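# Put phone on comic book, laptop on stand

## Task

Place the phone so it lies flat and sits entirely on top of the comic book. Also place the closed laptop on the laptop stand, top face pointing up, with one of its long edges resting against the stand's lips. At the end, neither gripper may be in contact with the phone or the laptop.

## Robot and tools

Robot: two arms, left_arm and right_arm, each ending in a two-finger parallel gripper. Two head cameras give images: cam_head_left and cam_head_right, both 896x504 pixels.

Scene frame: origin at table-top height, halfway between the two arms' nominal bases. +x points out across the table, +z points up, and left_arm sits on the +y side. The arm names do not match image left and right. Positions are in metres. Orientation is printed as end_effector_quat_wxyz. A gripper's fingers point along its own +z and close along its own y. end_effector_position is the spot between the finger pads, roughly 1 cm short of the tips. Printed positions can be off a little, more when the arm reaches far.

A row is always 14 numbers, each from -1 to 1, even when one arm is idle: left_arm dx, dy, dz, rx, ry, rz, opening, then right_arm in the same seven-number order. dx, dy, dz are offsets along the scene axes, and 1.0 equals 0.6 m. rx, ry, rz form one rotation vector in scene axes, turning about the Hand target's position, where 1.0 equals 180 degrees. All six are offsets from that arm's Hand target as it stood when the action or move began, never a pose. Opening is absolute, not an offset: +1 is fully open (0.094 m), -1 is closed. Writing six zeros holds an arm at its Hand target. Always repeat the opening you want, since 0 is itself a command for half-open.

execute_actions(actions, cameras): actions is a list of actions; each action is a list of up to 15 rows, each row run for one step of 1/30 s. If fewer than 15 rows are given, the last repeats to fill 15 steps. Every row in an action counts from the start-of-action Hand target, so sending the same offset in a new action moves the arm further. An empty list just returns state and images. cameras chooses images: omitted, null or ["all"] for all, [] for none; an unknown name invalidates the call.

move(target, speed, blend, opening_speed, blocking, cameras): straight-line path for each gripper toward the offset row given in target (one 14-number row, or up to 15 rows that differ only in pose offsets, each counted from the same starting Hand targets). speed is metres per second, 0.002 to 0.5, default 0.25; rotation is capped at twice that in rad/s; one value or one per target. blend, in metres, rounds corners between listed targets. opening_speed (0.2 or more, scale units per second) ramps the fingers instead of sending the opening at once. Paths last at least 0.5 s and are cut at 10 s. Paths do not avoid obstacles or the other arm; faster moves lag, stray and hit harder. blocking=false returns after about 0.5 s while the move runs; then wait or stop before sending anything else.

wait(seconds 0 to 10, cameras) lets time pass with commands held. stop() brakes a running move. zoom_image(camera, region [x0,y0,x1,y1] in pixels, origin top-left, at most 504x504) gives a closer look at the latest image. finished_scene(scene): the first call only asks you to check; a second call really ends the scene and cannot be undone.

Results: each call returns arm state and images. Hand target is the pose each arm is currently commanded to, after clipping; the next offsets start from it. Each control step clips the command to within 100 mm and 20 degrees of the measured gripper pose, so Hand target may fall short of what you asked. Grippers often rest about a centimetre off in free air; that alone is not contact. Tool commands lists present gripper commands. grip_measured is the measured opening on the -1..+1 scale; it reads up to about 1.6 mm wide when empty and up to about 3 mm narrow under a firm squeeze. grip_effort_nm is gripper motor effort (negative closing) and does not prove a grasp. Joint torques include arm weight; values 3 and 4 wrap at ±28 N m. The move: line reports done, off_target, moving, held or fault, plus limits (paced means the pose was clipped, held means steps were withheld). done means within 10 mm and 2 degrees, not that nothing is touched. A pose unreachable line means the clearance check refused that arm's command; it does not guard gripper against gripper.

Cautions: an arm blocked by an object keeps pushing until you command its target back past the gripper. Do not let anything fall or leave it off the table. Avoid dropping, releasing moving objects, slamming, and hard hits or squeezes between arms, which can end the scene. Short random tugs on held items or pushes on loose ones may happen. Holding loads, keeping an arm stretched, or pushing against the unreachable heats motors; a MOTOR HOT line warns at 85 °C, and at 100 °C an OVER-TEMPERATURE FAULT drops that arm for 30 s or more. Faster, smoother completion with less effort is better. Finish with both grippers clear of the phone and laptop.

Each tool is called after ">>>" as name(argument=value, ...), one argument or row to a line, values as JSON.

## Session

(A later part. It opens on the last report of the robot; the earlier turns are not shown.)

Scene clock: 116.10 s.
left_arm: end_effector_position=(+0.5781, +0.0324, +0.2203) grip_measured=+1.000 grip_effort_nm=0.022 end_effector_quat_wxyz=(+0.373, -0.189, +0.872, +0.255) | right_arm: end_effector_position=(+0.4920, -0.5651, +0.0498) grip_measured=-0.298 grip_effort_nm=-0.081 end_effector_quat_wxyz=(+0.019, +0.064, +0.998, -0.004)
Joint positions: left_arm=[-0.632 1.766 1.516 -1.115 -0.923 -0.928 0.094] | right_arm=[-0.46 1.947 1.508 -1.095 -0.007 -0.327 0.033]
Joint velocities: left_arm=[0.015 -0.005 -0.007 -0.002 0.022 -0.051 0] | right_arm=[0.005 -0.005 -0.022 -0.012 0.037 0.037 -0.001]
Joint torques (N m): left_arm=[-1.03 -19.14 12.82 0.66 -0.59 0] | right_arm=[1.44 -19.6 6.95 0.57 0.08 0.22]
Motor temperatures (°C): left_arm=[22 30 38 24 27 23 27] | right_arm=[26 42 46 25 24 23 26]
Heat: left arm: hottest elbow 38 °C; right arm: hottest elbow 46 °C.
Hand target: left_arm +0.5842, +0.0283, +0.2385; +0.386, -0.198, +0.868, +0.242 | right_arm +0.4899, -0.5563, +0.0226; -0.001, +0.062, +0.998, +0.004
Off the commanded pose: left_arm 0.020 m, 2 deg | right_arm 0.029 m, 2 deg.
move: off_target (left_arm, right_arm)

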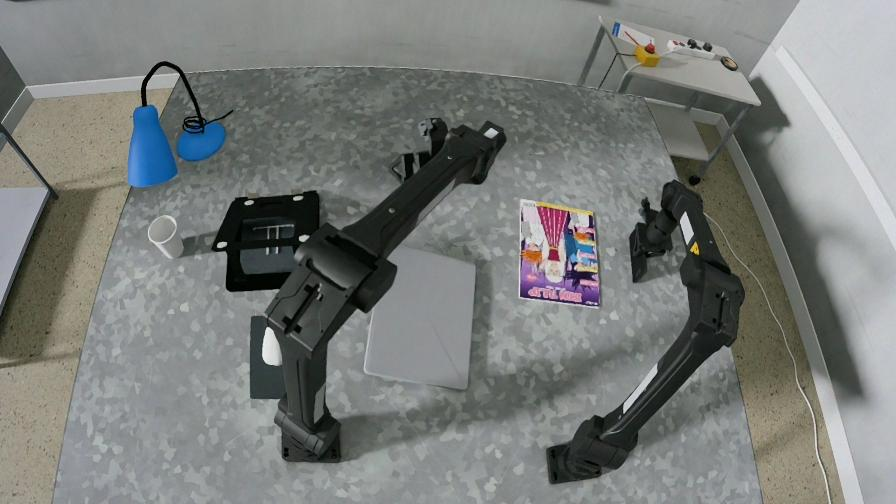

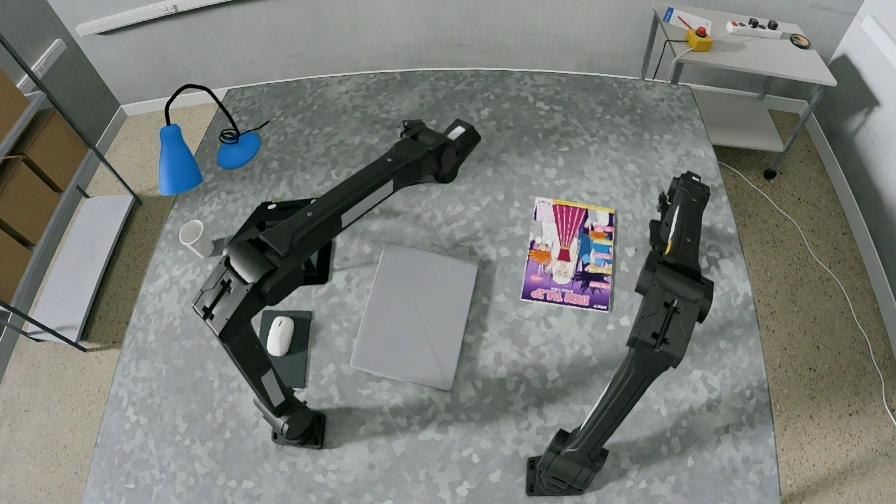

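>>> move(
  target=[0,0,0,0,0,0,1,0.0,0.01,0,0,0,0,-0.3],
  speed=0.06,
  cameras=["cam_head_left"],
)

>>> zoom_image(
  camera="cam_head_left",
  region=[590, 180, 690, 300],
)

Scene clock: 120.10 s.
left_arm: end_effector_position=(+0.5781, +0.0324, +0.2203) grip_measured=+1.000 grip_effort_nm=0.022 end_effector_quat_wxyz=(+0.373, -0.189, +0.872, +0.255) | right_arm: end_effector_position=(+0.4920, -0.5585, +0.0468) grip_measured=-0.299 grip_effort_nm=-0.076 end_effector_quat_wxyz=(+0.016, +0.063, +0.998, -0.002)
Joint positions: left_arm=[-0.632 1.766 1.516 -1.115 -0.923 -0.928 0.094] | right_arm=[-0.45 1.947 1.5 -1.092 -0.007 -0.318 0.033]
Joint velocities: left_arm=[-0.005 -0.005 0.007 0.012 0.007 -0.007 0] | right_arm=[0.005 -0.015 -0.002 -0.007 0.037 -0.051 0]
Joint torques (N m): left_arm=[-1.96 -19.49 12.68 0.7 -0.56 -0.1] | right_arm=[1.32 -20.01 6.91 0.62 0.07 0.25]
Motor temperatures (°C): left_arm=[22 30 38 24 27 23 27] | right_arm=[26 42 46 25 24 23 26]
Heat: left arm: hottest elbow 38 °C; right arm: hottest elbow 46 °C.
Hand target: left_arm +0.5842, +0.0283, +0.2385; +0.386, -0.198, +0.868, +0.242 | right_arm +0.4899, -0.5504, +0.0226; -0.001, +0.062, +0.998, +0.004
Off the commanded pose: left_arm 0.020 m, 2 deg | right_arm 0.026 m, 2 deg.
move: off_target (left_arm, right_arm)
Images, in order (width x height): cam_head_left 896x504.

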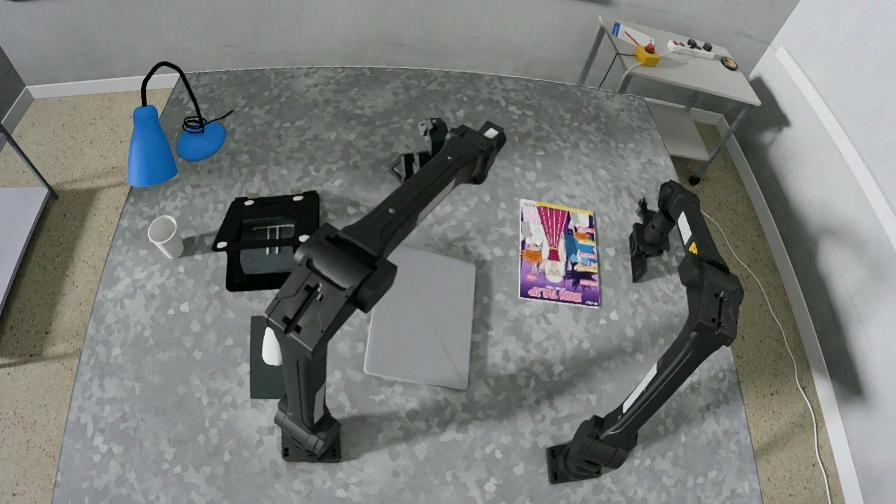

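Scaled by 4.200.

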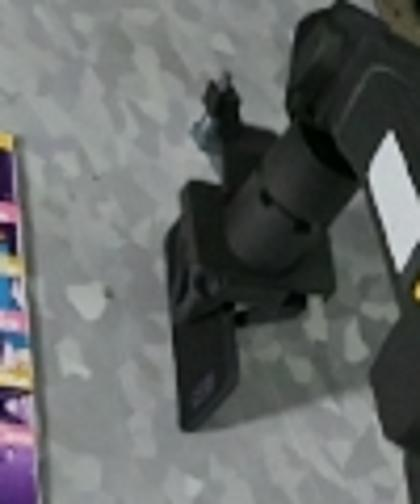

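Close more.

>>> move(
  target=[0,0,0,0,0,0,1,0.0,0,0,0,0,0,-0.6],
  opening_speed=0.5,
  cameras=["cam_head_left"],
)

>>> zoom_image(
  camera="cam_head_left",
  region=[590, 180, 690, 300],
)

Scene clock: 122.60 s.
left_arm: end_effector_position=(+0.5781, +0.0324, +0.2203) grip_measured=+1.000 grip_effort_nm=0.027 end_effector_quat_wxyz=(+0.373, -0.189, +0.872, +0.255) | right_arm: end_effector_position=(+0.4920, -0.5585, +0.0468) grip_measured=-0.598 grip_effort_nm=-0.085 end_effector_quat_wxyz=(+0.016, +0.064, +0.998, -0.002)
Joint positions: left_arm=[-0.632 1.766 1.516 -1.115 -0.923 -0.928 0.094] | right_arm=[-0.45 1.947 1.5 -1.092 -0.007 -0.317 0.019]
Joint velocities: left_arm=[0.005 0.005 -0.022 0.002 -0.066 -0.037 0] | right_arm=[-0.024 0.005 -0.002 0.012 -0.022 0.037 -0.002]
Joint torques (N m): left_arm=[-1.96 -19.6 12.49 0.57 -0.58 0] | right_arm=[1.38 -19.96 6.89 0.62 0.07 0.23]
Motor temperatures (°C): left_arm=[22 30 38 24 27 23 27] | right_arm=[26 42 45 25 24 23 26]
Heat: left arm: hottest elbow 38 °C; right arm: hottest elbow 45 °C.
Hand target: left_arm +0.5842, +0.0283, +0.2385; +0.386, -0.198, +0.868, +0.242 | right_arm +0.4899, -0.5504, +0.0226; -0.001, +0.062, +0.998, +0.004
Off the commanded pose: left_arm 0.020 m, 2 deg | right_arm 0.026 m, 2 deg.
move: off_target (left_arm, right_arm)
Images, in order (width x height): cam_head_left 896x504.

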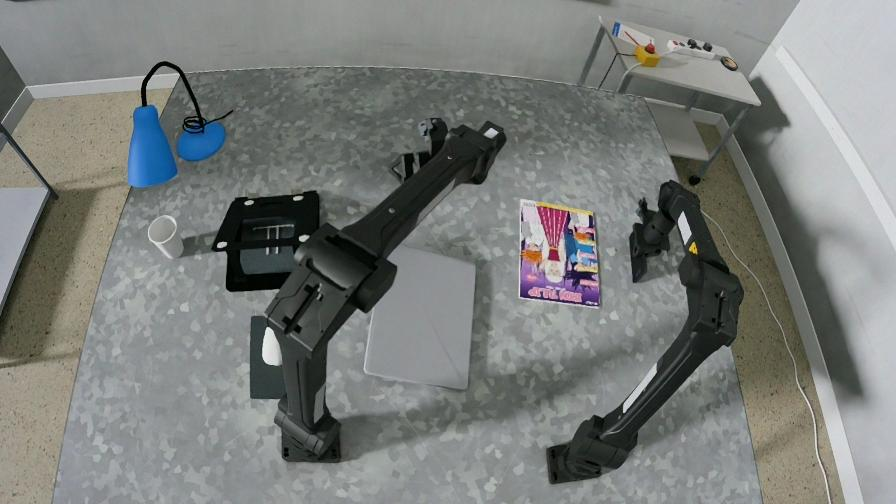

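Scaled by 4.200.

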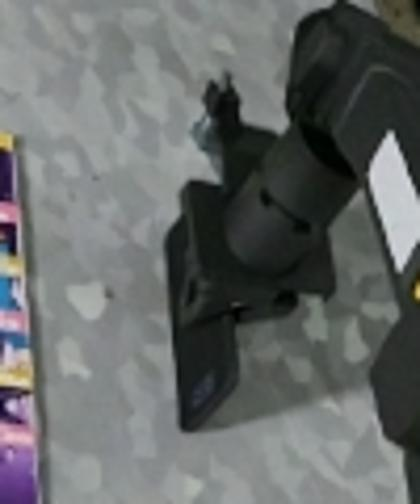

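Phone undisturbed. Close further.

>>> move(
  target=[0,0,0,0,0,0,1,0.0,0,0,0,0,0,-0.8],
  opening_speed=0.4,
  cameras=["cam_head_left"],
)

>>> zoom_image(
  camera="cam_head_left",
  region=[590, 180, 690, 300],
)

Scene clock: 126.07 s.
left_arm: end_effector_position=(+0.5781, +0.0324, +0.2203) grip_measured=+1.000 grip_effort_nm=0.022 end_effector_quat_wxyz=(+0.373, -0.189, +0.872, +0.255) | right_arm: end_effector_position=(+0.4920, -0.5588, +0.0468) grip_measured=-0.798 grip_effort_nm=-0.090 end_effector_quat_wxyz=(+0.016, +0.064, +0.998, -0.003)
Joint positions: left_arm=[-0.632 1.766 1.516 -1.115 -0.923 -0.928 0.094] | right_arm=[-0.45 1.947 1.5 -1.092 -0.006 -0.316 0.01]
Joint velocities: left_arm=[-0.015 -0.005 -0.002 -0.017 0.037 0.022 0] | right_arm=[-0.015 0.005 0.012 0.012 -0.007 0.007 0]
Joint torques (N m): left_arm=[-1.38 -18.9 12.83 0.59 -0.62 -0.1] | right_arm=[1.32 -19.9 6.89 0.62 -0.01 0.22]
Motor temperatures (°C): left_arm=[22 30 38 24 27 23 27] | right_arm=[26 42 45 25 24 23 26]
Heat: left arm: hottest elbow 38 °C; right arm: hottest elbow 45 °C.
Hand target: left_arm +0.5842, +0.0283, +0.2385; +0.386, -0.198, +0.868, +0.242 | right_arm +0.4899, -0.5504, +0.0226; -0.001, +0.062, +0.998, +0.004
Off the commanded pose: left_arm 0.020 m, 2 deg | right_arm 0.026 m, 2 deg.
move: off_target (left_arm, right_arm)
Images, in order (width x height): cam_head_left 896x504.

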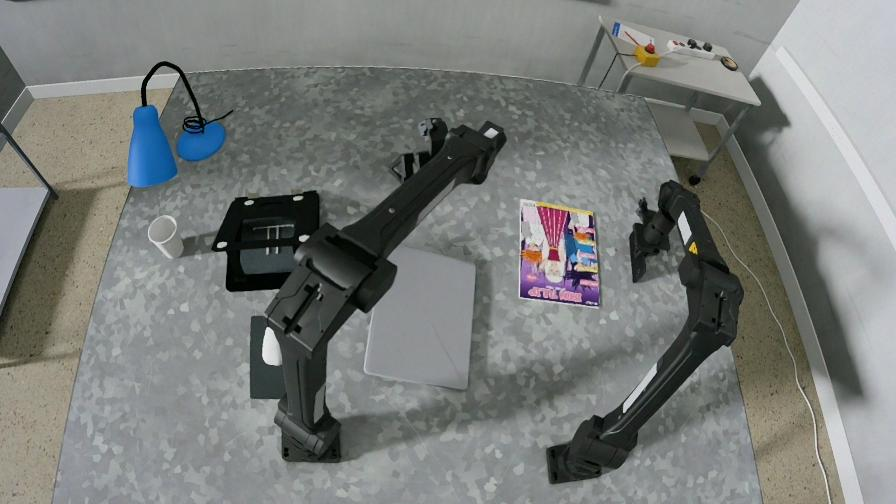

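Scaled by 4.200.

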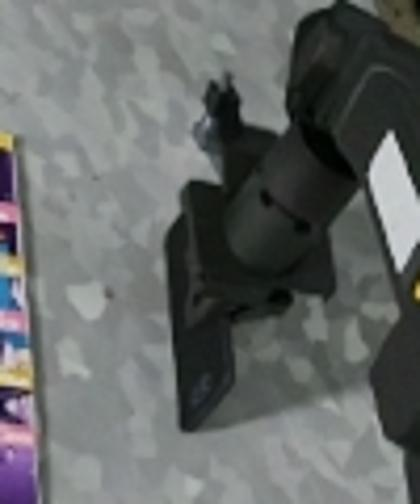

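>>> move(
  target=[0,0,0,0,0,0,1,0.0,0,0,0,0,0,-0.97],
  opening_speed=0.4,
  cameras=[],
)

>>> move(
  target=[0,0,0,0,0,0,1,0.0,0,0.12,0,0,0,-0.97],
  speed=0.08,
  cameras=["cam_head_left"],
)

>>> zoom_image(
  camera="cam_head_left",
  region=[590, 180, 690, 300],
)

Scene clock: 130.40 s.
left_arm: end_effector_position=(+0.5781, +0.0324, +0.2203) grip_measured=+1.000 grip_effort_nm=0.027 end_effector_quat_wxyz=(+0.373, -0.189, +0.872, +0.255) | right_arm: end_effector_position=(+0.4921, -0.5590, +0.0468) grip_measured=-0.849 grip_effort_nm=-1.038 end_effector_quat_wxyz=(+0.016, +0.064, +0.998, -0.004)
Joint positions: left_arm=[-0.632 1.766 1.516 -1.115 -0.923 -0.928 0.094] | right_arm=[-0.45 1.947 1.5 -1.091 -0.005 -0.316 0.007]
Joint velocities: left_arm=[0.015 -0.015 -0.007 0.007 0.022 -0.037 0] | right_arm=[-0.005 -0.005 0.012 0.002 0.037 0.007 -0.002]
Joint torques (N m): left_arm=[-1.49 -19.6 12.79 0.55 -0.63 -0.06] | right_arm=[1.44 -19.96 6.87 0.59 -0.01 0.21]
Motor temperatures (°C): left_arm=[22 30 39 24 27 23 27] | right_arm=[26 42 44 25 24 23 26]
Heat: left arm: hottest elbow 39 °C; right arm: hottest elbow 44 °C.
Hand target: left_arm +0.5842, +0.0283, +0.2385; +0.386, -0.198, +0.868, +0.242 | right_arm +0.4899, -0.5504, +0.0226; -0.001, +0.062, +0.998, +0.004
Off the commanded pose: left_arm 0.020 m, 2 deg | right_arm 0.026 m, 2 deg.
move: off_target (left_arm, right_arm)
No camera images: "cameras" was empty.

Scene clock: 131.83 s.
left_arm: end_effector_position=(+0.5781, +0.0324, +0.2203) grip_measured=+1.000 grip_effort_nm=0.022 end_effector_quat_wxyz=(+0.373, -0.189, +0.872, +0.255) | right_arm: end_effector_position=(+0.4629, -0.5449, +0.0546) grip_measured=-0.849 grip_effort_nm=-1.038 end_effector_quat_wxyz=(-0.042, +0.065, +0.997, +0.020)
Joint positions: left_arm=[-0.632 1.766 1.516 -1.115 -0.923 -0.928 0.094] | right_arm=[-0.449 1.935 1.501 -1.229 -0.005 -0.314 0.007]
Joint velocities: left_arm=[0.015 -0.005 -0.002 -0.012 -0.037 0.051 0] | right_arm=[-0.034 -0.024 0.002 0.007 -0.051 -0.051 0.001]
Joint torques (N m): left_arm=[-1.67 -19.31 12.71 0.73 -0.58 -0.04] | right_arm=[1.38 -24.94 12.55 -0.49 -0.05 0.21]
Motor temperatures (°C): left_arm=[22 30 39 24 27 23 27] | right_arm=[26 42 44 25 24 23 26]
Heat: left arm: hottest elbow 39 °C; right arm: hottest elbow 44 °C.
Hand target: left_arm +0.5842, +0.0283, +0.2385; +0.386, -0.198, +0.868, +0.242 | right_arm +0.4910, -0.5498, +0.0945; -0.001, +0.062, +0.998, +0.004
Off the commanded pose: left_arm 0.020 m, 2 deg | right_arm 0.049 m, 5 deg.
move: off_target (left_arm, right_arm)
Images, in order (width x height): cam_head_left 896x504.

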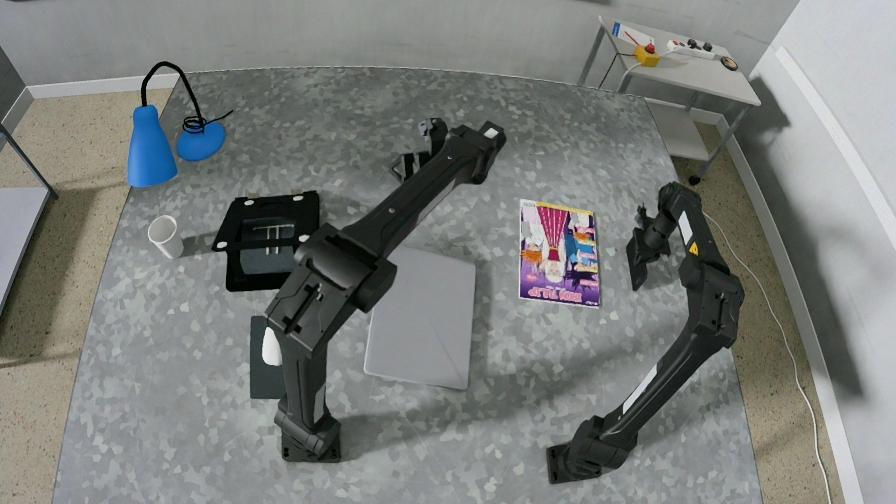

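Scaled by 4.200.

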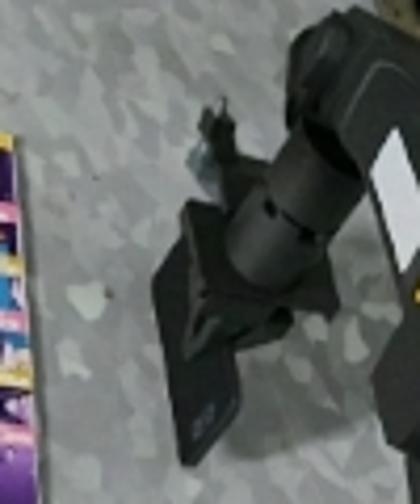

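>>> move(
  target=[0,0,0,0,0,0,1,0.02,0,0.08,0,0,0,-0.97],
  speed=0.08,
  cameras=["cam_head_left"],
)

>>> zoom_image(
  camera="cam_head_left",
  region=[590, 180, 690, 300],
)

Scene clock: 134.70 s.
left_arm: end_effector_position=(+0.5781, +0.0324, +0.2203) grip_measured=+1.000 grip_effort_nm=0.022 end_effector_quat_wxyz=(+0.373, -0.189, +0.872, +0.255) | right_arm: end_effector_position=(+0.4804, -0.5468, +0.1062) grip_measured=-0.849 grip_effort_nm=-1.038 end_effector_quat_wxyz=(-0.038, +0.064, +0.997, +0.017)
Joint positions: left_arm=[-0.632 1.766 1.516 -1.115 -0.923 -0.928 0.094] | right_arm=[-0.439 1.921 1.625 -1.357 -0.005 -0.306 0.007]
Joint velocities: left_arm=[-0.015 -0.005 -0.012 0.012 -0.051 0.037 0] | right_arm=[-0.015 0.005 0.007 -0.002 -0.095 -0.022 -0.001]
Joint torques (N m): left_arm=[-1.03 -19.14 12.74 0.46 -0.56 -0.06] | right_arm=[1.49 -25 13.03 -0.51 -0.05 0.18]
Motor temperatures (°C): left_arm=[22 30 39 24 27 23 27] | right_arm=[26 42 44 25 24 23 26]
Heat: left arm: hottest elbow 39 °C; right arm: hottest elbow 44 °C.
Hand target: left_arm +0.5842, +0.0283, +0.2385; +0.386, -0.198, +0.868, +0.242 | right_arm +0.5039, -0.5494, +0.1422; -0.001, +0.062, +0.998, +0.004
Off the commanded pose: left_arm 0.020 m, 2 deg | right_arm 0.043 m, 4 deg.
move: off_target (left_arm, right_arm)
Images, in order (width x height): cam_head_left 896x504.

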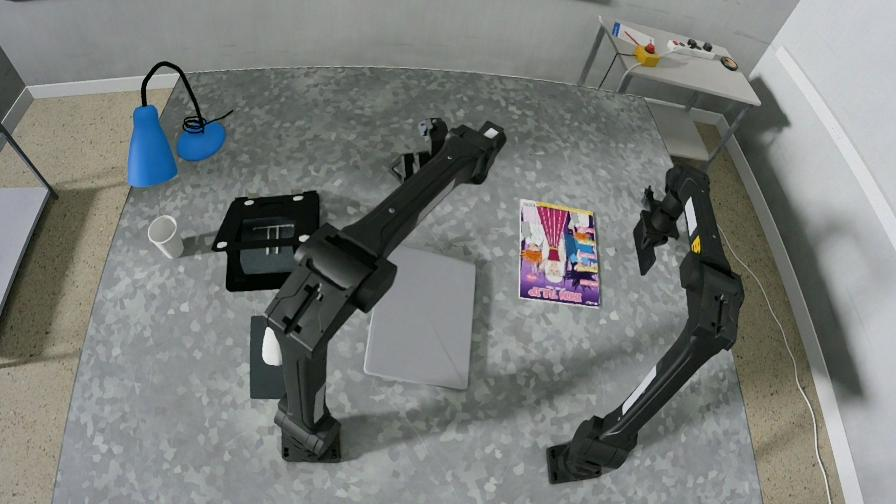

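Scaled by 4.200.

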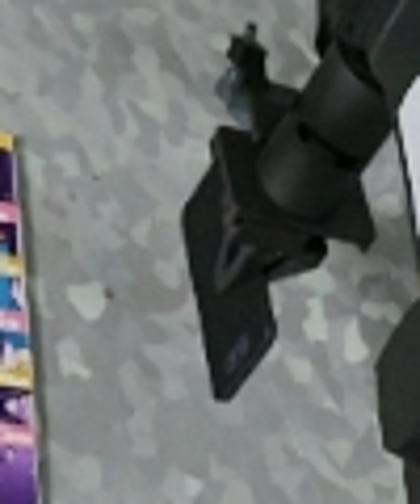

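>>> move(
  target=[
    [0,0,0,0,0,0,1,0.0,0.13,0.03,-0.05,0.015,0,-0.97],
    [0,0,0,0,0,0,1,0.01,0.25,0.03,-0.1,0.02,0,-0.97],
  ],
  speed=0.1,
  blend=0.02,
)

>>> zoom_image(
  camera="cam_head_left",
  region=[490, 140, 690, 320],
)

>>> zoom_image(
  camera="cam_head_right",
  region=[490, 140, 690, 320],
)

Scene clock: 170.70 s.
left_arm: end_effector_position=(+0.5781, +0.0324, +0.2203) grip_measured=+1.000 grip_effort_nm=0.022 end_effector_quat_wxyz=(+0.373, -0.189, +0.872, +0.255) | right_arm: end_effector_position=(+0.5155, -0.4004, +0.1467) grip_measured=-0.849 grip_effort_nm=-1.038 end_effector_quat_wxyz=(-0.032, +0.059, +0.986, -0.151)
Joint positions: left_arm=[-0.632 1.766 1.516 -1.115 -0.923 -0.928 0.094] | right_arm=[-0.073 1.855 1.614 -1.395 0.303 0.061 0.007]
Joint velocities: left_arm=[-0.015 -0.015 0.012 -0.002 -0.022 -0.037 0] | right_arm=[-0.015 -0.015 0.002 -0.007 -0.051 0.037 0.001]
Joint torques (N m): left_arm=[-1.9 -20.25 12.79 0.8 -0.53 -0.04] | right_arm=[0.85 -23.82 8.01 -0.34 0.39 0.27]
Motor temperatures (°C): left_arm=[22 30 39 24 27 23 27] | right_arm=[26 46 47 25 24 23 28]
Heat: left arm: hottest elbow 39 °C; right arm: hottest elbow 47 °C.
Hand target: left_arm +0.5842, +0.0283, +0.2385; +0.386, -0.198, +0.868, +0.242 | right_arm +0.5112, -0.3984, +0.1580; -0.027, +0.061, +0.986, -0.153
Off the commanded pose: left_arm 0.020 m, 2 deg | right_arm 0.015 m, 1 deg.
move: off_target (left_arm, right_arm)

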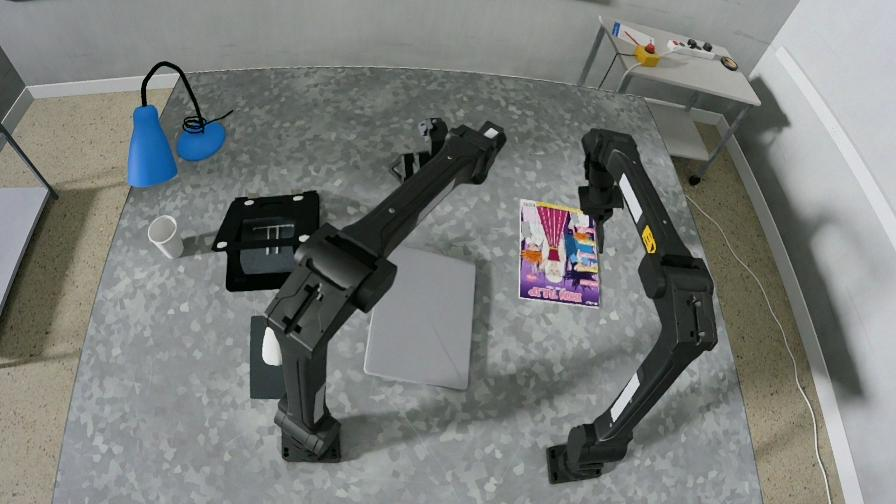

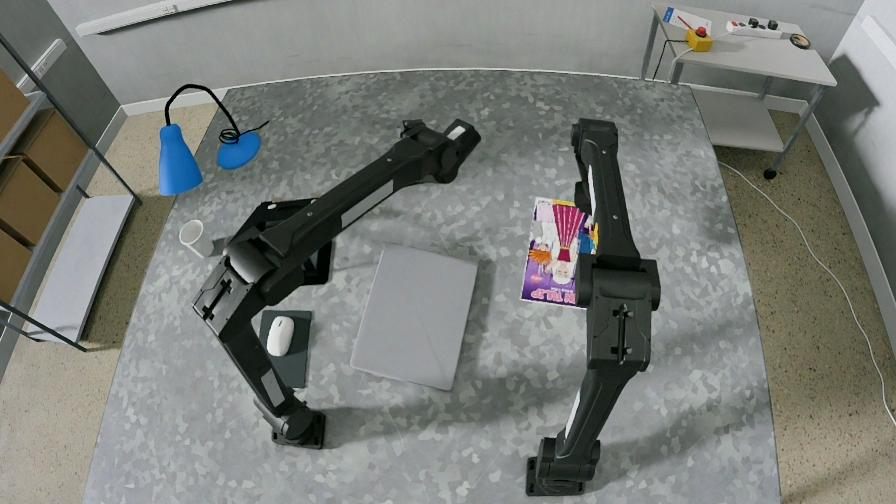

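Scaled by 2.520.

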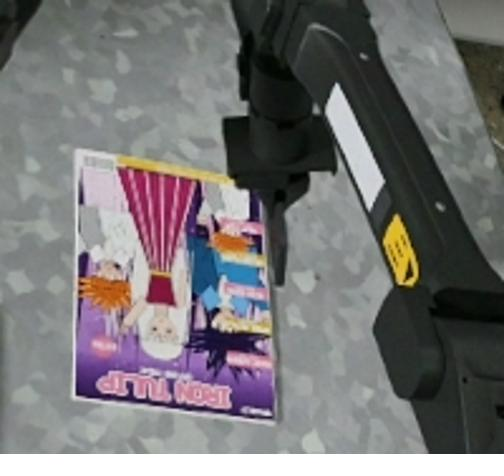

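Scaled by 2.520.

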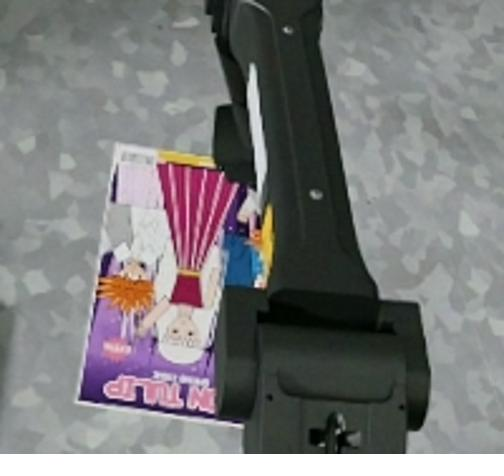

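>>> move(
  target=[
    [0,0,0,0,0,0,1,-0.01,0.05,0.0,-0.04,0.005,0,-0.97],
    [0,0,0,0,0,0,1,-0.01,0.055,-0.09,-0.04,0.005,0,-0.97],
  ],
  speed=0.1,
  blend=0.01,
)

>>> zoom_image(
  camera="cam_head_left",
  region=[490, 160, 650, 320],
)

>>> zoom_image(
  camera="cam_head_right",
  region=[490, 160, 650, 320],
)

Scene clock: 180.03 s.
left_arm: end_effector_position=(+0.5781, +0.0324, +0.2203) grip_measured=+1.000 grip_effort_nm=0.022 end_effector_quat_wxyz=(+0.373, -0.189, +0.872, +0.255) | right_arm: end_effector_position=(+0.5049, -0.3705, +0.1177) grip_measured=-0.849 grip_effort_nm=-1.043 end_effector_quat_wxyz=(-0.024, +0.065, +0.975, -0.212)
Joint positions: left_arm=[-0.632 1.766 1.516 -1.115 -0.923 -0.928 0.094] | right_arm=[0.017 1.855 1.514 -1.322 0.42 0.175 0.007]
Joint velocities: left_arm=[-0.005 -0.015 -0.002 0.002 -0.022 0.051 0] | right_arm=[-0.005 0.005 0.007 -0.007 -0.051 0.037 0]
Joint torques (N m): left_arm=[-1.38 -20.01 12.71 0.54 -0.56 -0.02] | right_arm=[1.32 -19.31 7.49 0.25 0.51 0.23]
Motor temperatures (°C): left_arm=[22 30 39 24 27 23 27] | right_arm=[26 45 47 25 24 23 28]
Heat: left arm: hottest elbow 39 °C; right arm: hottest elbow 47 °C.
Hand target: left_arm +0.5842, +0.0283, +0.2385; +0.386, -0.198, +0.868, +0.242 | right_arm +0.5047, -0.3659, +0.1033; -0.032, +0.062, +0.974, -0.215
Off the commanded pose: left_arm 0.020 m, 2 deg | right_arm 0.015 m, 1 deg.
move: off_target (left_arm, right_arm)

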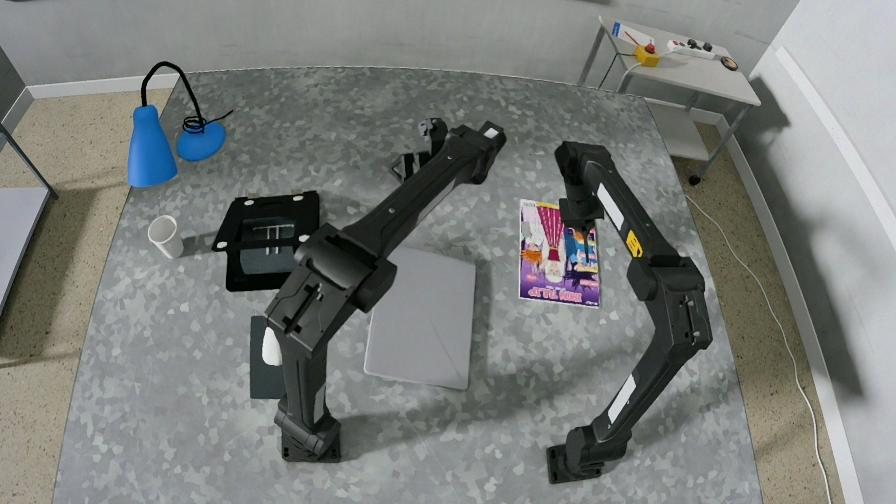

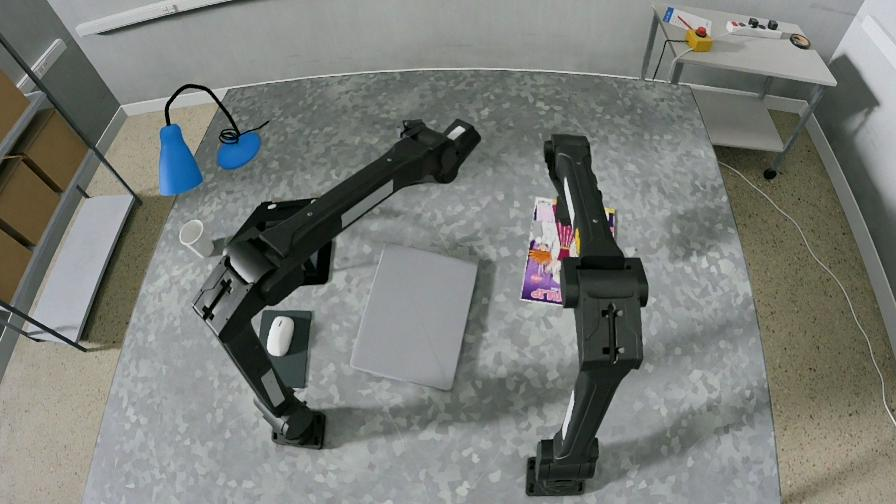

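Scaled by 3.150.

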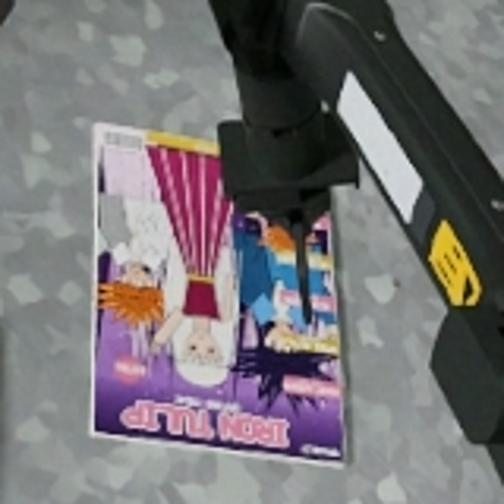

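Scaled by 3.150.

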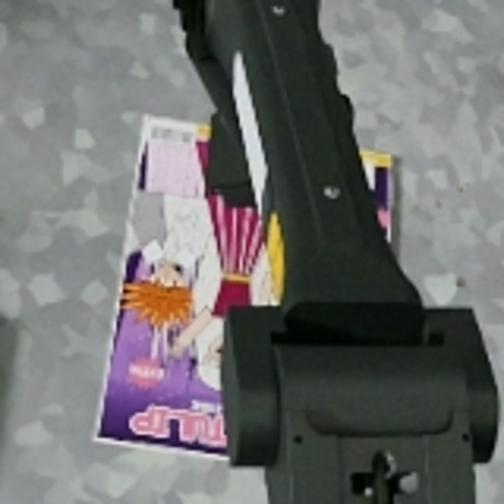

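>>> move(
  target=[0,0,0,0,0,0,1,0.0,0.012,-0.085,0,0.0,0,-0.97],
  speed=0.06,
)

>>> zoom_image(
  camera="cam_head_left",
  region=[490, 160, 650, 320],
)

>>> zoom_image(
  camera="cam_head_right",
  region=[490, 160, 650, 320],
)

Scene clock: 184.93 s.
left_arm: end_effector_position=(+0.5781, +0.0324, +0.2203) grip_measured=+1.000 grip_effort_nm=0.017 end_effector_quat_wxyz=(+0.373, -0.189, +0.872, +0.255) | right_arm: end_effector_position=(+0.5058, -0.3653, +0.0671) grip_measured=-0.849 grip_effort_nm=-1.038 end_effector_quat_wxyz=(-0.024, +0.066, +0.975, -0.212)
Joint positions: left_arm=[-0.632 1.766 1.516 -1.115 -0.923 -0.928 0.094] | right_arm=[0.026 1.909 1.453 -1.211 0.42 0.188 0.007]
Joint velocities: left_arm=[-0.015 -0.005 -0.017 -0.027 -0.007 0.007 0] | right_arm=[-0.005 -0.005 -0.002 -0.007 -0.022 0.007 0]
Joint torques (N m): left_arm=[-1.61 -19.72 12.82 0.58 -0.59 -0.08] | right_arm=[1.44 -19.43 7.21 0.35 0.44 0.26]
Motor temperatures (°C): left_arm=[22 30 39 24 27 23 27] | right_arm=[26 44 47 25 24 23 28]
Heat: left arm: hottest elbow 39 °C; right arm: hottest elbow 47 °C.
Hand target: left_arm +0.5842, +0.0283, +0.2385; +0.386, -0.198, +0.868, +0.242 | right_arm +0.5043, -0.3594, +0.0521; -0.033, +0.062, +0.974, -0.215
Off the commanded pose: left_arm 0.020 m, 2 deg | right_arm 0.016 m, 1 deg.
move: off_target (left_arm, right_arm)

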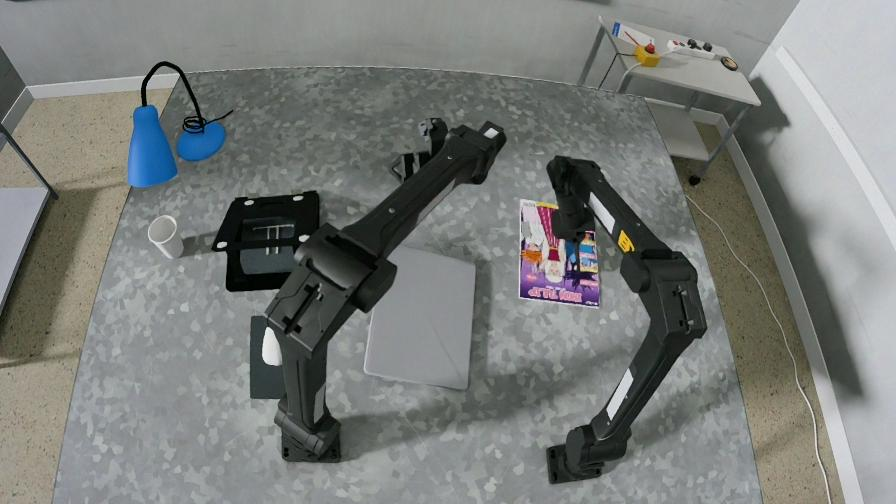

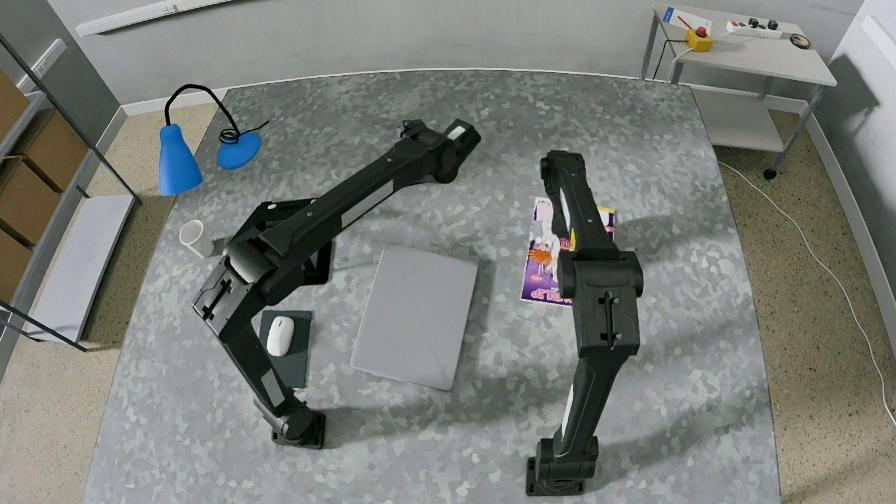

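Scaled by 3.150.

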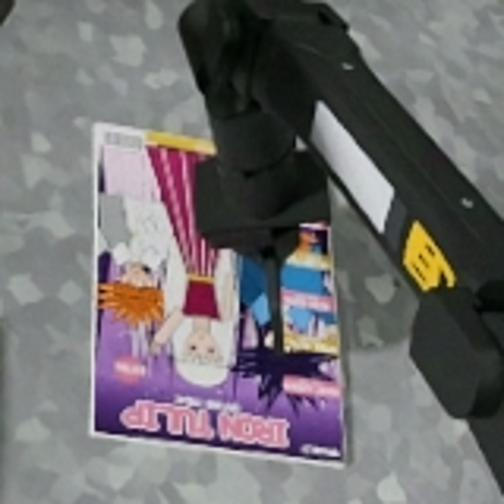

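Scaled by 3.150.

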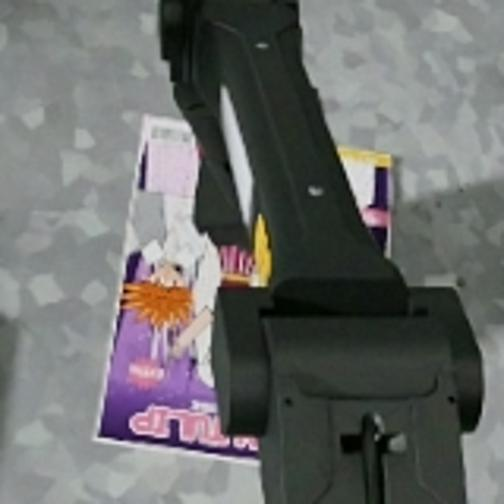

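>>> move(
  target=[0,0,0,0,0,0,1,0.0,0.0,-0.015,0,0.0,0,-0.97],
  speed=0.04,
  cameras=[],
)

>>> move(
  target=[0,0,0,0,0,0,1,0.0,0.0,-0.008,0,0.0,0,-0.97],
  speed=0.04,
  cameras=["cam_head_left"],
)

>>> zoom_image(
  camera="cam_head_left",
  region=[490, 160, 650, 320],
)

Scene clock: 188.73 s.
left_arm: end_effector_position=(+0.5781, +0.0324, +0.2203) grip_measured=+1.000 grip_effort_nm=0.017 end_effector_quat_wxyz=(+0.373, -0.189, +0.872, +0.255) | right_arm: end_effector_position=(+0.5064, -0.3652, +0.0589) grip_measured=-0.849 grip_effort_nm=-1.043 end_effector_quat_wxyz=(-0.023, +0.067, +0.975, -0.212)
Joint positions: left_arm=[-0.632 1.766 1.516 -1.115 -0.923 -0.928 0.094] | right_arm=[0.026 1.919 1.445 -1.191 0.42 0.188 0.007]
Joint velocities: left_arm=[-0.015 -0.015 -0.007 -0.007 0.081 -0.022 0] | right_arm=[0.005 0.005 0.007 -0.007 -0.022 -0.051 -0.001]
Joint torques (N m): left_arm=[-1.79 -19.49 12.88 0.61 -0.55 0] | right_arm=[1.32 -19.49 7.01 0.18 0.44 0.25]
Motor temperatures (°C): left_arm=[22 31 39 24 27 23 27] | right_arm=[26 44 47 25 24 23 28]
Heat: left arm: hottest elbow 39 °C; right arm: hottest elbow 47 °C.
Hand target: left_arm +0.5842, +0.0283, +0.2385; +0.386, -0.198, +0.868, +0.242 | right_arm +0.5043, -0.3595, +0.0430; -0.033, +0.062, +0.974, -0.215
Off the commanded pose: left_arm 0.020 m, 2 deg | right_arm 0.017 m, 1 deg.
move: off_target (left_arm, right_arm)
No camera images: "cameras" was empty.

Scene clock: 189.60 s.
left_arm: end_effector_position=(+0.5781, +0.0324, +0.2203) grip_measured=+1.000 grip_effort_nm=0.022 end_effector_quat_wxyz=(+0.373, -0.189, +0.872, +0.255) | right_arm: end_effector_position=(+0.5085, -0.3652, +0.0568) grip_measured=-0.849 grip_effort_nm=-1.038 end_effector_quat_wxyz=(-0.020, +0.067, +0.975, -0.212)
Joint positions: left_arm=[-0.632 1.766 1.516 -1.115 -0.923 -0.928 0.094] | right_arm=[0.026 1.923 1.445 -1.181 0.42 0.188 0.007]
Joint velocities: left_arm=[-0.005 -0.005 -0.002 -0.007 -0.081 0.022 0] | right_arm=[-0.005 0.005 -0.007 -0.002 -0.037 0.037 0]
Joint torques (N m): left_arm=[-1.14 -19.25 13.03 0.73 -0.55 -0.03] | right_arm=[1.38 -19.72 6.65 0.38 0.44 0.26]
Motor temperatures (°C): left_arm=[22 31 39 24 27 23 27] | right_arm=[26 44 47 25 24 23 28]
Heat: left arm: hottest elbow 39 °C; right arm: hottest elbow 47 °C.
Hand target: left_arm +0.5842, +0.0283, +0.2385; +0.386, -0.198, +0.868, +0.242 | right_arm +0.5043, -0.3596, +0.0383; -0.033, +0.062, +0.974, -0.215
Off the commanded pose: left_arm 0.020 m, 2 deg | right_arm 0.020 m, 2 deg.
move: off_target (left_arm, right_arm)
Images, in order (width x height): cam_head_left 896x504.

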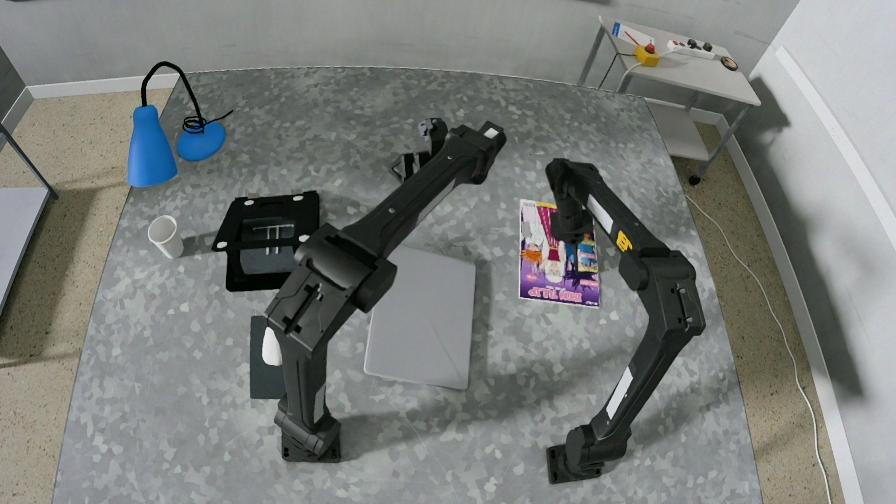

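Scaled by 3.150.

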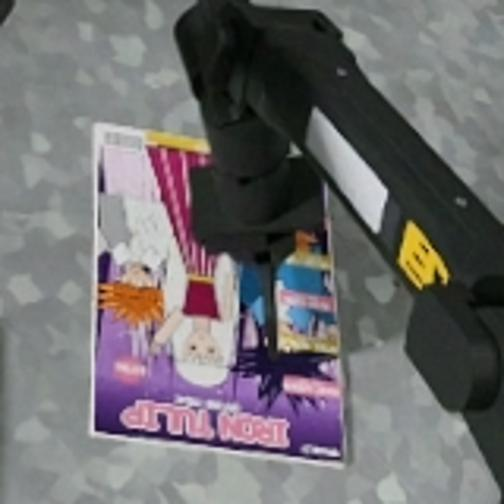

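>>> move(
  target=[0,0,0,0,0,0,1,0.0,0.0,-0.01,0,0.0,0,-0.97],
  speed=0.04,
  cameras=[],
)

>>> move(
  target=[0,0,0,0,0,0,1,0.0,0.0,-0.01,0,0.0,0,-0.97],
  speed=0.04,
  cameras=["cam_head_left"],
)

>>> zoom_image(
  camera="cam_head_left",
  region=[540, 210, 620, 290],
)

Scene clock: 193.90 s.
left_arm: end_effector_position=(+0.5781, +0.0324, +0.2203) grip_measured=+1.000 grip_effort_nm=0.027 end_effector_quat_wxyz=(+0.373, -0.189, +0.872, +0.255) | right_arm: end_effector_position=(+0.5071, -0.3652, +0.0493) grip_measured=-0.849 grip_effort_nm=-1.043 end_effector_quat_wxyz=(-0.022, +0.067, +0.975, -0.212)
Joint positions: left_arm=[-0.632 1.766 1.516 -1.115 -0.923 -0.928 0.094] | right_arm=[0.026 1.931 1.435 -1.167 0.42 0.188 0.007]
Joint velocities: left_arm=[-0.005 0.005 -0.007 0.002 -0.037 -0.051 0] | right_arm=[0.005 -0.005 -0.002 0.002 0.007 -0.007 0]
Joint torques (N m): left_arm=[-1.2 -19.55 12.77 0.84 -0.58 -0.03] | right_arm=[1.38 -19.49 6.87 0.49 0.44 0.25]
Motor temperatures (°C): left_arm=[22 31 39 24 27 23 27] | right_arm=[26 44 46 25 24 23 28]
Heat: left arm: hottest elbow 39 °C; right arm: hottest elbow 46 °C.
Hand target: left_arm +0.5842, +0.0283, +0.2385; +0.386, -0.198, +0.868, +0.242 | right_arm +0.5043, -0.3597, +0.0323; -0.033, +0.062, +0.974, -0.215
Off the commanded pose: left_arm 0.020 m, 2 deg | right_arm 0.018 m, 1 deg.
move: off_target (left_arm, right_arm)
No camera images: "cameras" was empty.

Scene clock: 194.67 s.
left_arm: end_effector_position=(+0.5781, +0.0324, +0.2203) grip_measured=+1.000 grip_effort_nm=0.022 end_effector_quat_wxyz=(+0.373, -0.189, +0.872, +0.255) | right_arm: end_effector_position=(+0.5098, -0.3651, +0.0481) grip_measured=-0.849 grip_effort_nm=-1.043 end_effector_quat_wxyz=(-0.017, +0.068, +0.975, -0.211)
Joint positions: left_arm=[-0.632 1.766 1.516 -1.115 -0.923 -0.928 0.094] | right_arm=[0.026 1.933 1.435 -1.155 0.42 0.189 0.007]
Joint velocities: left_arm=[-0.015 -0.005 -0.017 0.007 -0.051 -0.037 0] | right_arm=[-0.015 -0.024 0.002 0.002 -0.022 0.007 0]
Joint torques (N m): left_arm=[-1.14 -19.78 12.78 0.76 -0.56 -0.04] | right_arm=[1.44 -19.25 6.45 0.27 0.44 0.2]
Motor temperatures (°C): left_arm=[22 31 39 24 27 23 27] | right_arm=[26 44 46 25 24 23 28]
Heat: left arm: hottest elbow 39 °C; right arm: hottest elbow 46 °C.
Hand target: left_arm +0.5842, +0.0283, +0.2385; +0.386, -0.198, +0.868, +0.242 | right_arm +0.5043, -0.3597, +0.0263; -0.033, +0.062, +0.974, -0.215
Off the commanded pose: left_arm 0.020 m, 2 deg | right_arm 0.023 m, 2 deg.
move: off_target (left_arm, right_arm)
Images, in order (width x height): cam_head_left 896x504.

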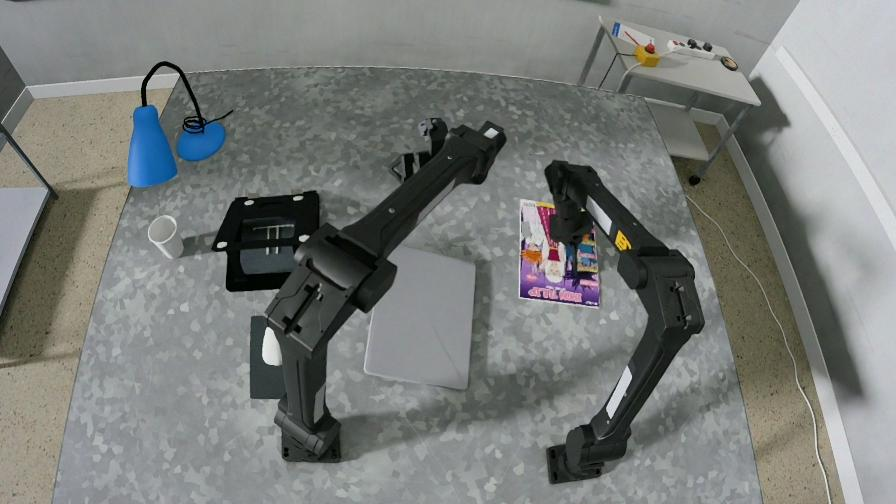

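Scaled by 6.300.

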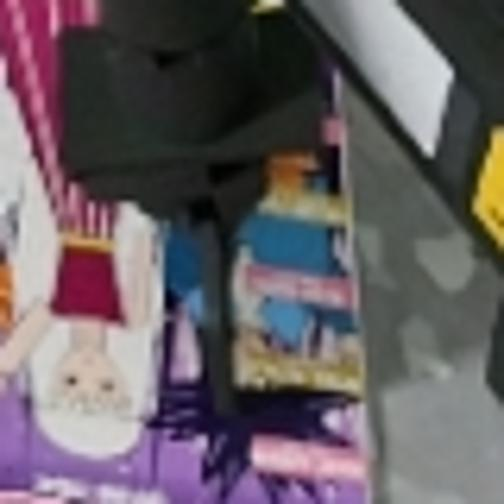

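>>> move(
  target=[0,0,0,0,0,0,1,0.0,0.0,-0.01,0,0.0,0,-0.97],
  speed=0.04,
  cameras=[],
)

>>> move(
  target=[0,0,0,0,0,0,1,0.0,0.0,-0.01,0,0.0,0,-0.97],
  speed=0.04,
  cameras=["cam_head_left"],
)

>>> zoom_image(
  camera="cam_head_left",
  region=[540, 210, 620, 290],
)

Scene clock: 198.63 s.
left_arm: end_effector_position=(+0.5781, +0.0324, +0.2203) grip_measured=+1.000 grip_effort_nm=0.022 end_effector_quat_wxyz=(+0.373, -0.189, +0.872, +0.255) | right_arm: end_effector_position=(+0.5102, -0.3654, +0.0464) grip_measured=-0.849 grip_effort_nm=-1.038 end_effector_quat_wxyz=(-0.013, +0.070, +0.974, -0.213)
Joint positions: left_arm=[-0.632 1.766 1.516 -1.115 -0.923 -0.928 0.094] | right_arm=[0.027 1.933 1.43 -1.143 0.423 0.193 0.007]
Joint velocities: left_arm=[-0.005 -0.005 0.002 -0.002 -0.037 -0.066 0] | right_arm=[-0.005 -0.005 -0.002 -0.012 0.022 -0.066 0]
Joint torques (N m): left_arm=[-0.91 -20.19 12.78 0.62 -0.61 -0.02] | right_arm=[1.26 -18.55 6.42 0.39 0.35 0.16]
Motor temperatures (°C): left_arm=[22 31 39 24 27 23 27] | right_arm=[26 44 46 25 24 23 28]
Heat: left arm: hottest elbow 39 °C; right arm: hottest elbow 46 °C.
Hand target: left_arm +0.5842, +0.0283, +0.2385; +0.386, -0.198, +0.868, +0.242 | right_arm +0.5042, -0.3598, +0.0203; -0.033, +0.062, +0.974, -0.215
Off the commanded pose: left_arm 0.020 m, 2 deg | right_arm 0.027 m, 2 deg.
move: off_target (left_arm, right_arm)
No camera images: "cameras" was empty.

Scene clock: 199.33 s.
left_arm: end_effector_position=(+0.5781, +0.0324, +0.2203) grip_measured=+1.000 grip_effort_nm=0.022 end_effector_quat_wxyz=(+0.373, -0.189, +0.872, +0.255) | right_arm: end_effector_position=(+0.5112, -0.3658, +0.0455) grip_measured=-0.849 grip_effort_nm=-1.038 end_effector_quat_wxyz=(-0.010, +0.072, +0.974, -0.214)
Joint positions: left_arm=[-0.632 1.766 1.516 -1.115 -0.923 -0.928 0.094] | right_arm=[0.027 1.933 1.427 -1.134 0.426 0.194 0.007]
Joint velocities: left_arm=[-0.015 -0.005 -0.012 -0.002 0.066 -0.022 0] | right_arm=[-0.005 0.005 -0.007 -0.007 0.037 0.022 0]
Joint torques (N m): left_arm=[-1.96 -19.14 12.67 0.69 -0.58 -0.02] | right_arm=[1.26 -18.02 6.19 0.44 0.26 0.2]
Motor temperatures (°C): left_arm=[22 31 39 24 27 23 27] | right_arm=[26 44 46 25 24 23 28]
Heat: left arm: hottest elbow 39 °C; right arm: hottest elbow 46 °C.
Hand target: left_arm +0.5842, +0.0283, +0.2385; +0.386, -0.198, +0.868, +0.242 | right_arm +0.5042, -0.3600, +0.0143; -0.033, +0.062, +0.974, -0.215
Off the commanded pose: left_arm 0.020 m, 2 deg | right_arm 0.033 m, 3 deg.
move: off_target (left_arm, right_arm)
Images, in order (width x height): cam_head_left 896x504.

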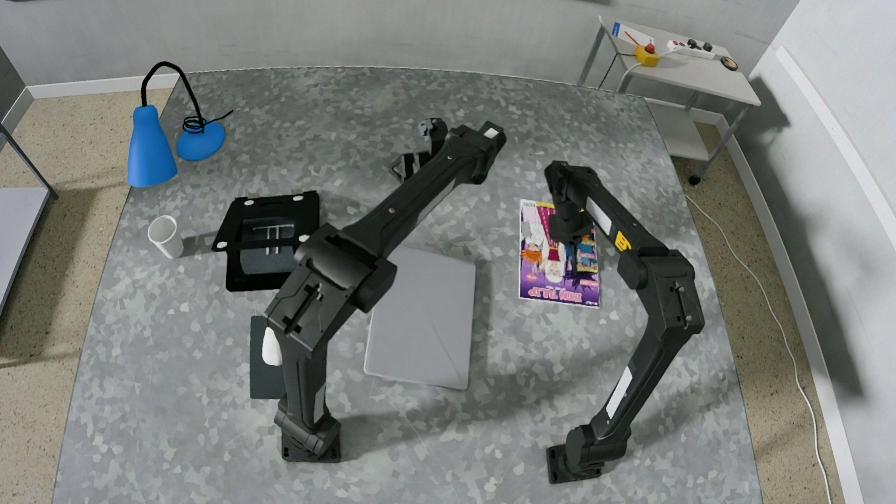

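Scaled by 6.300.

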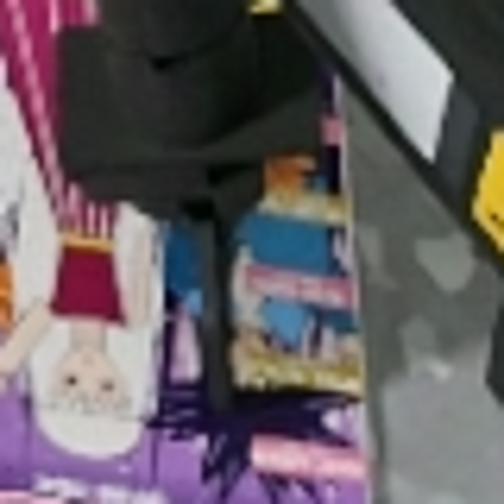

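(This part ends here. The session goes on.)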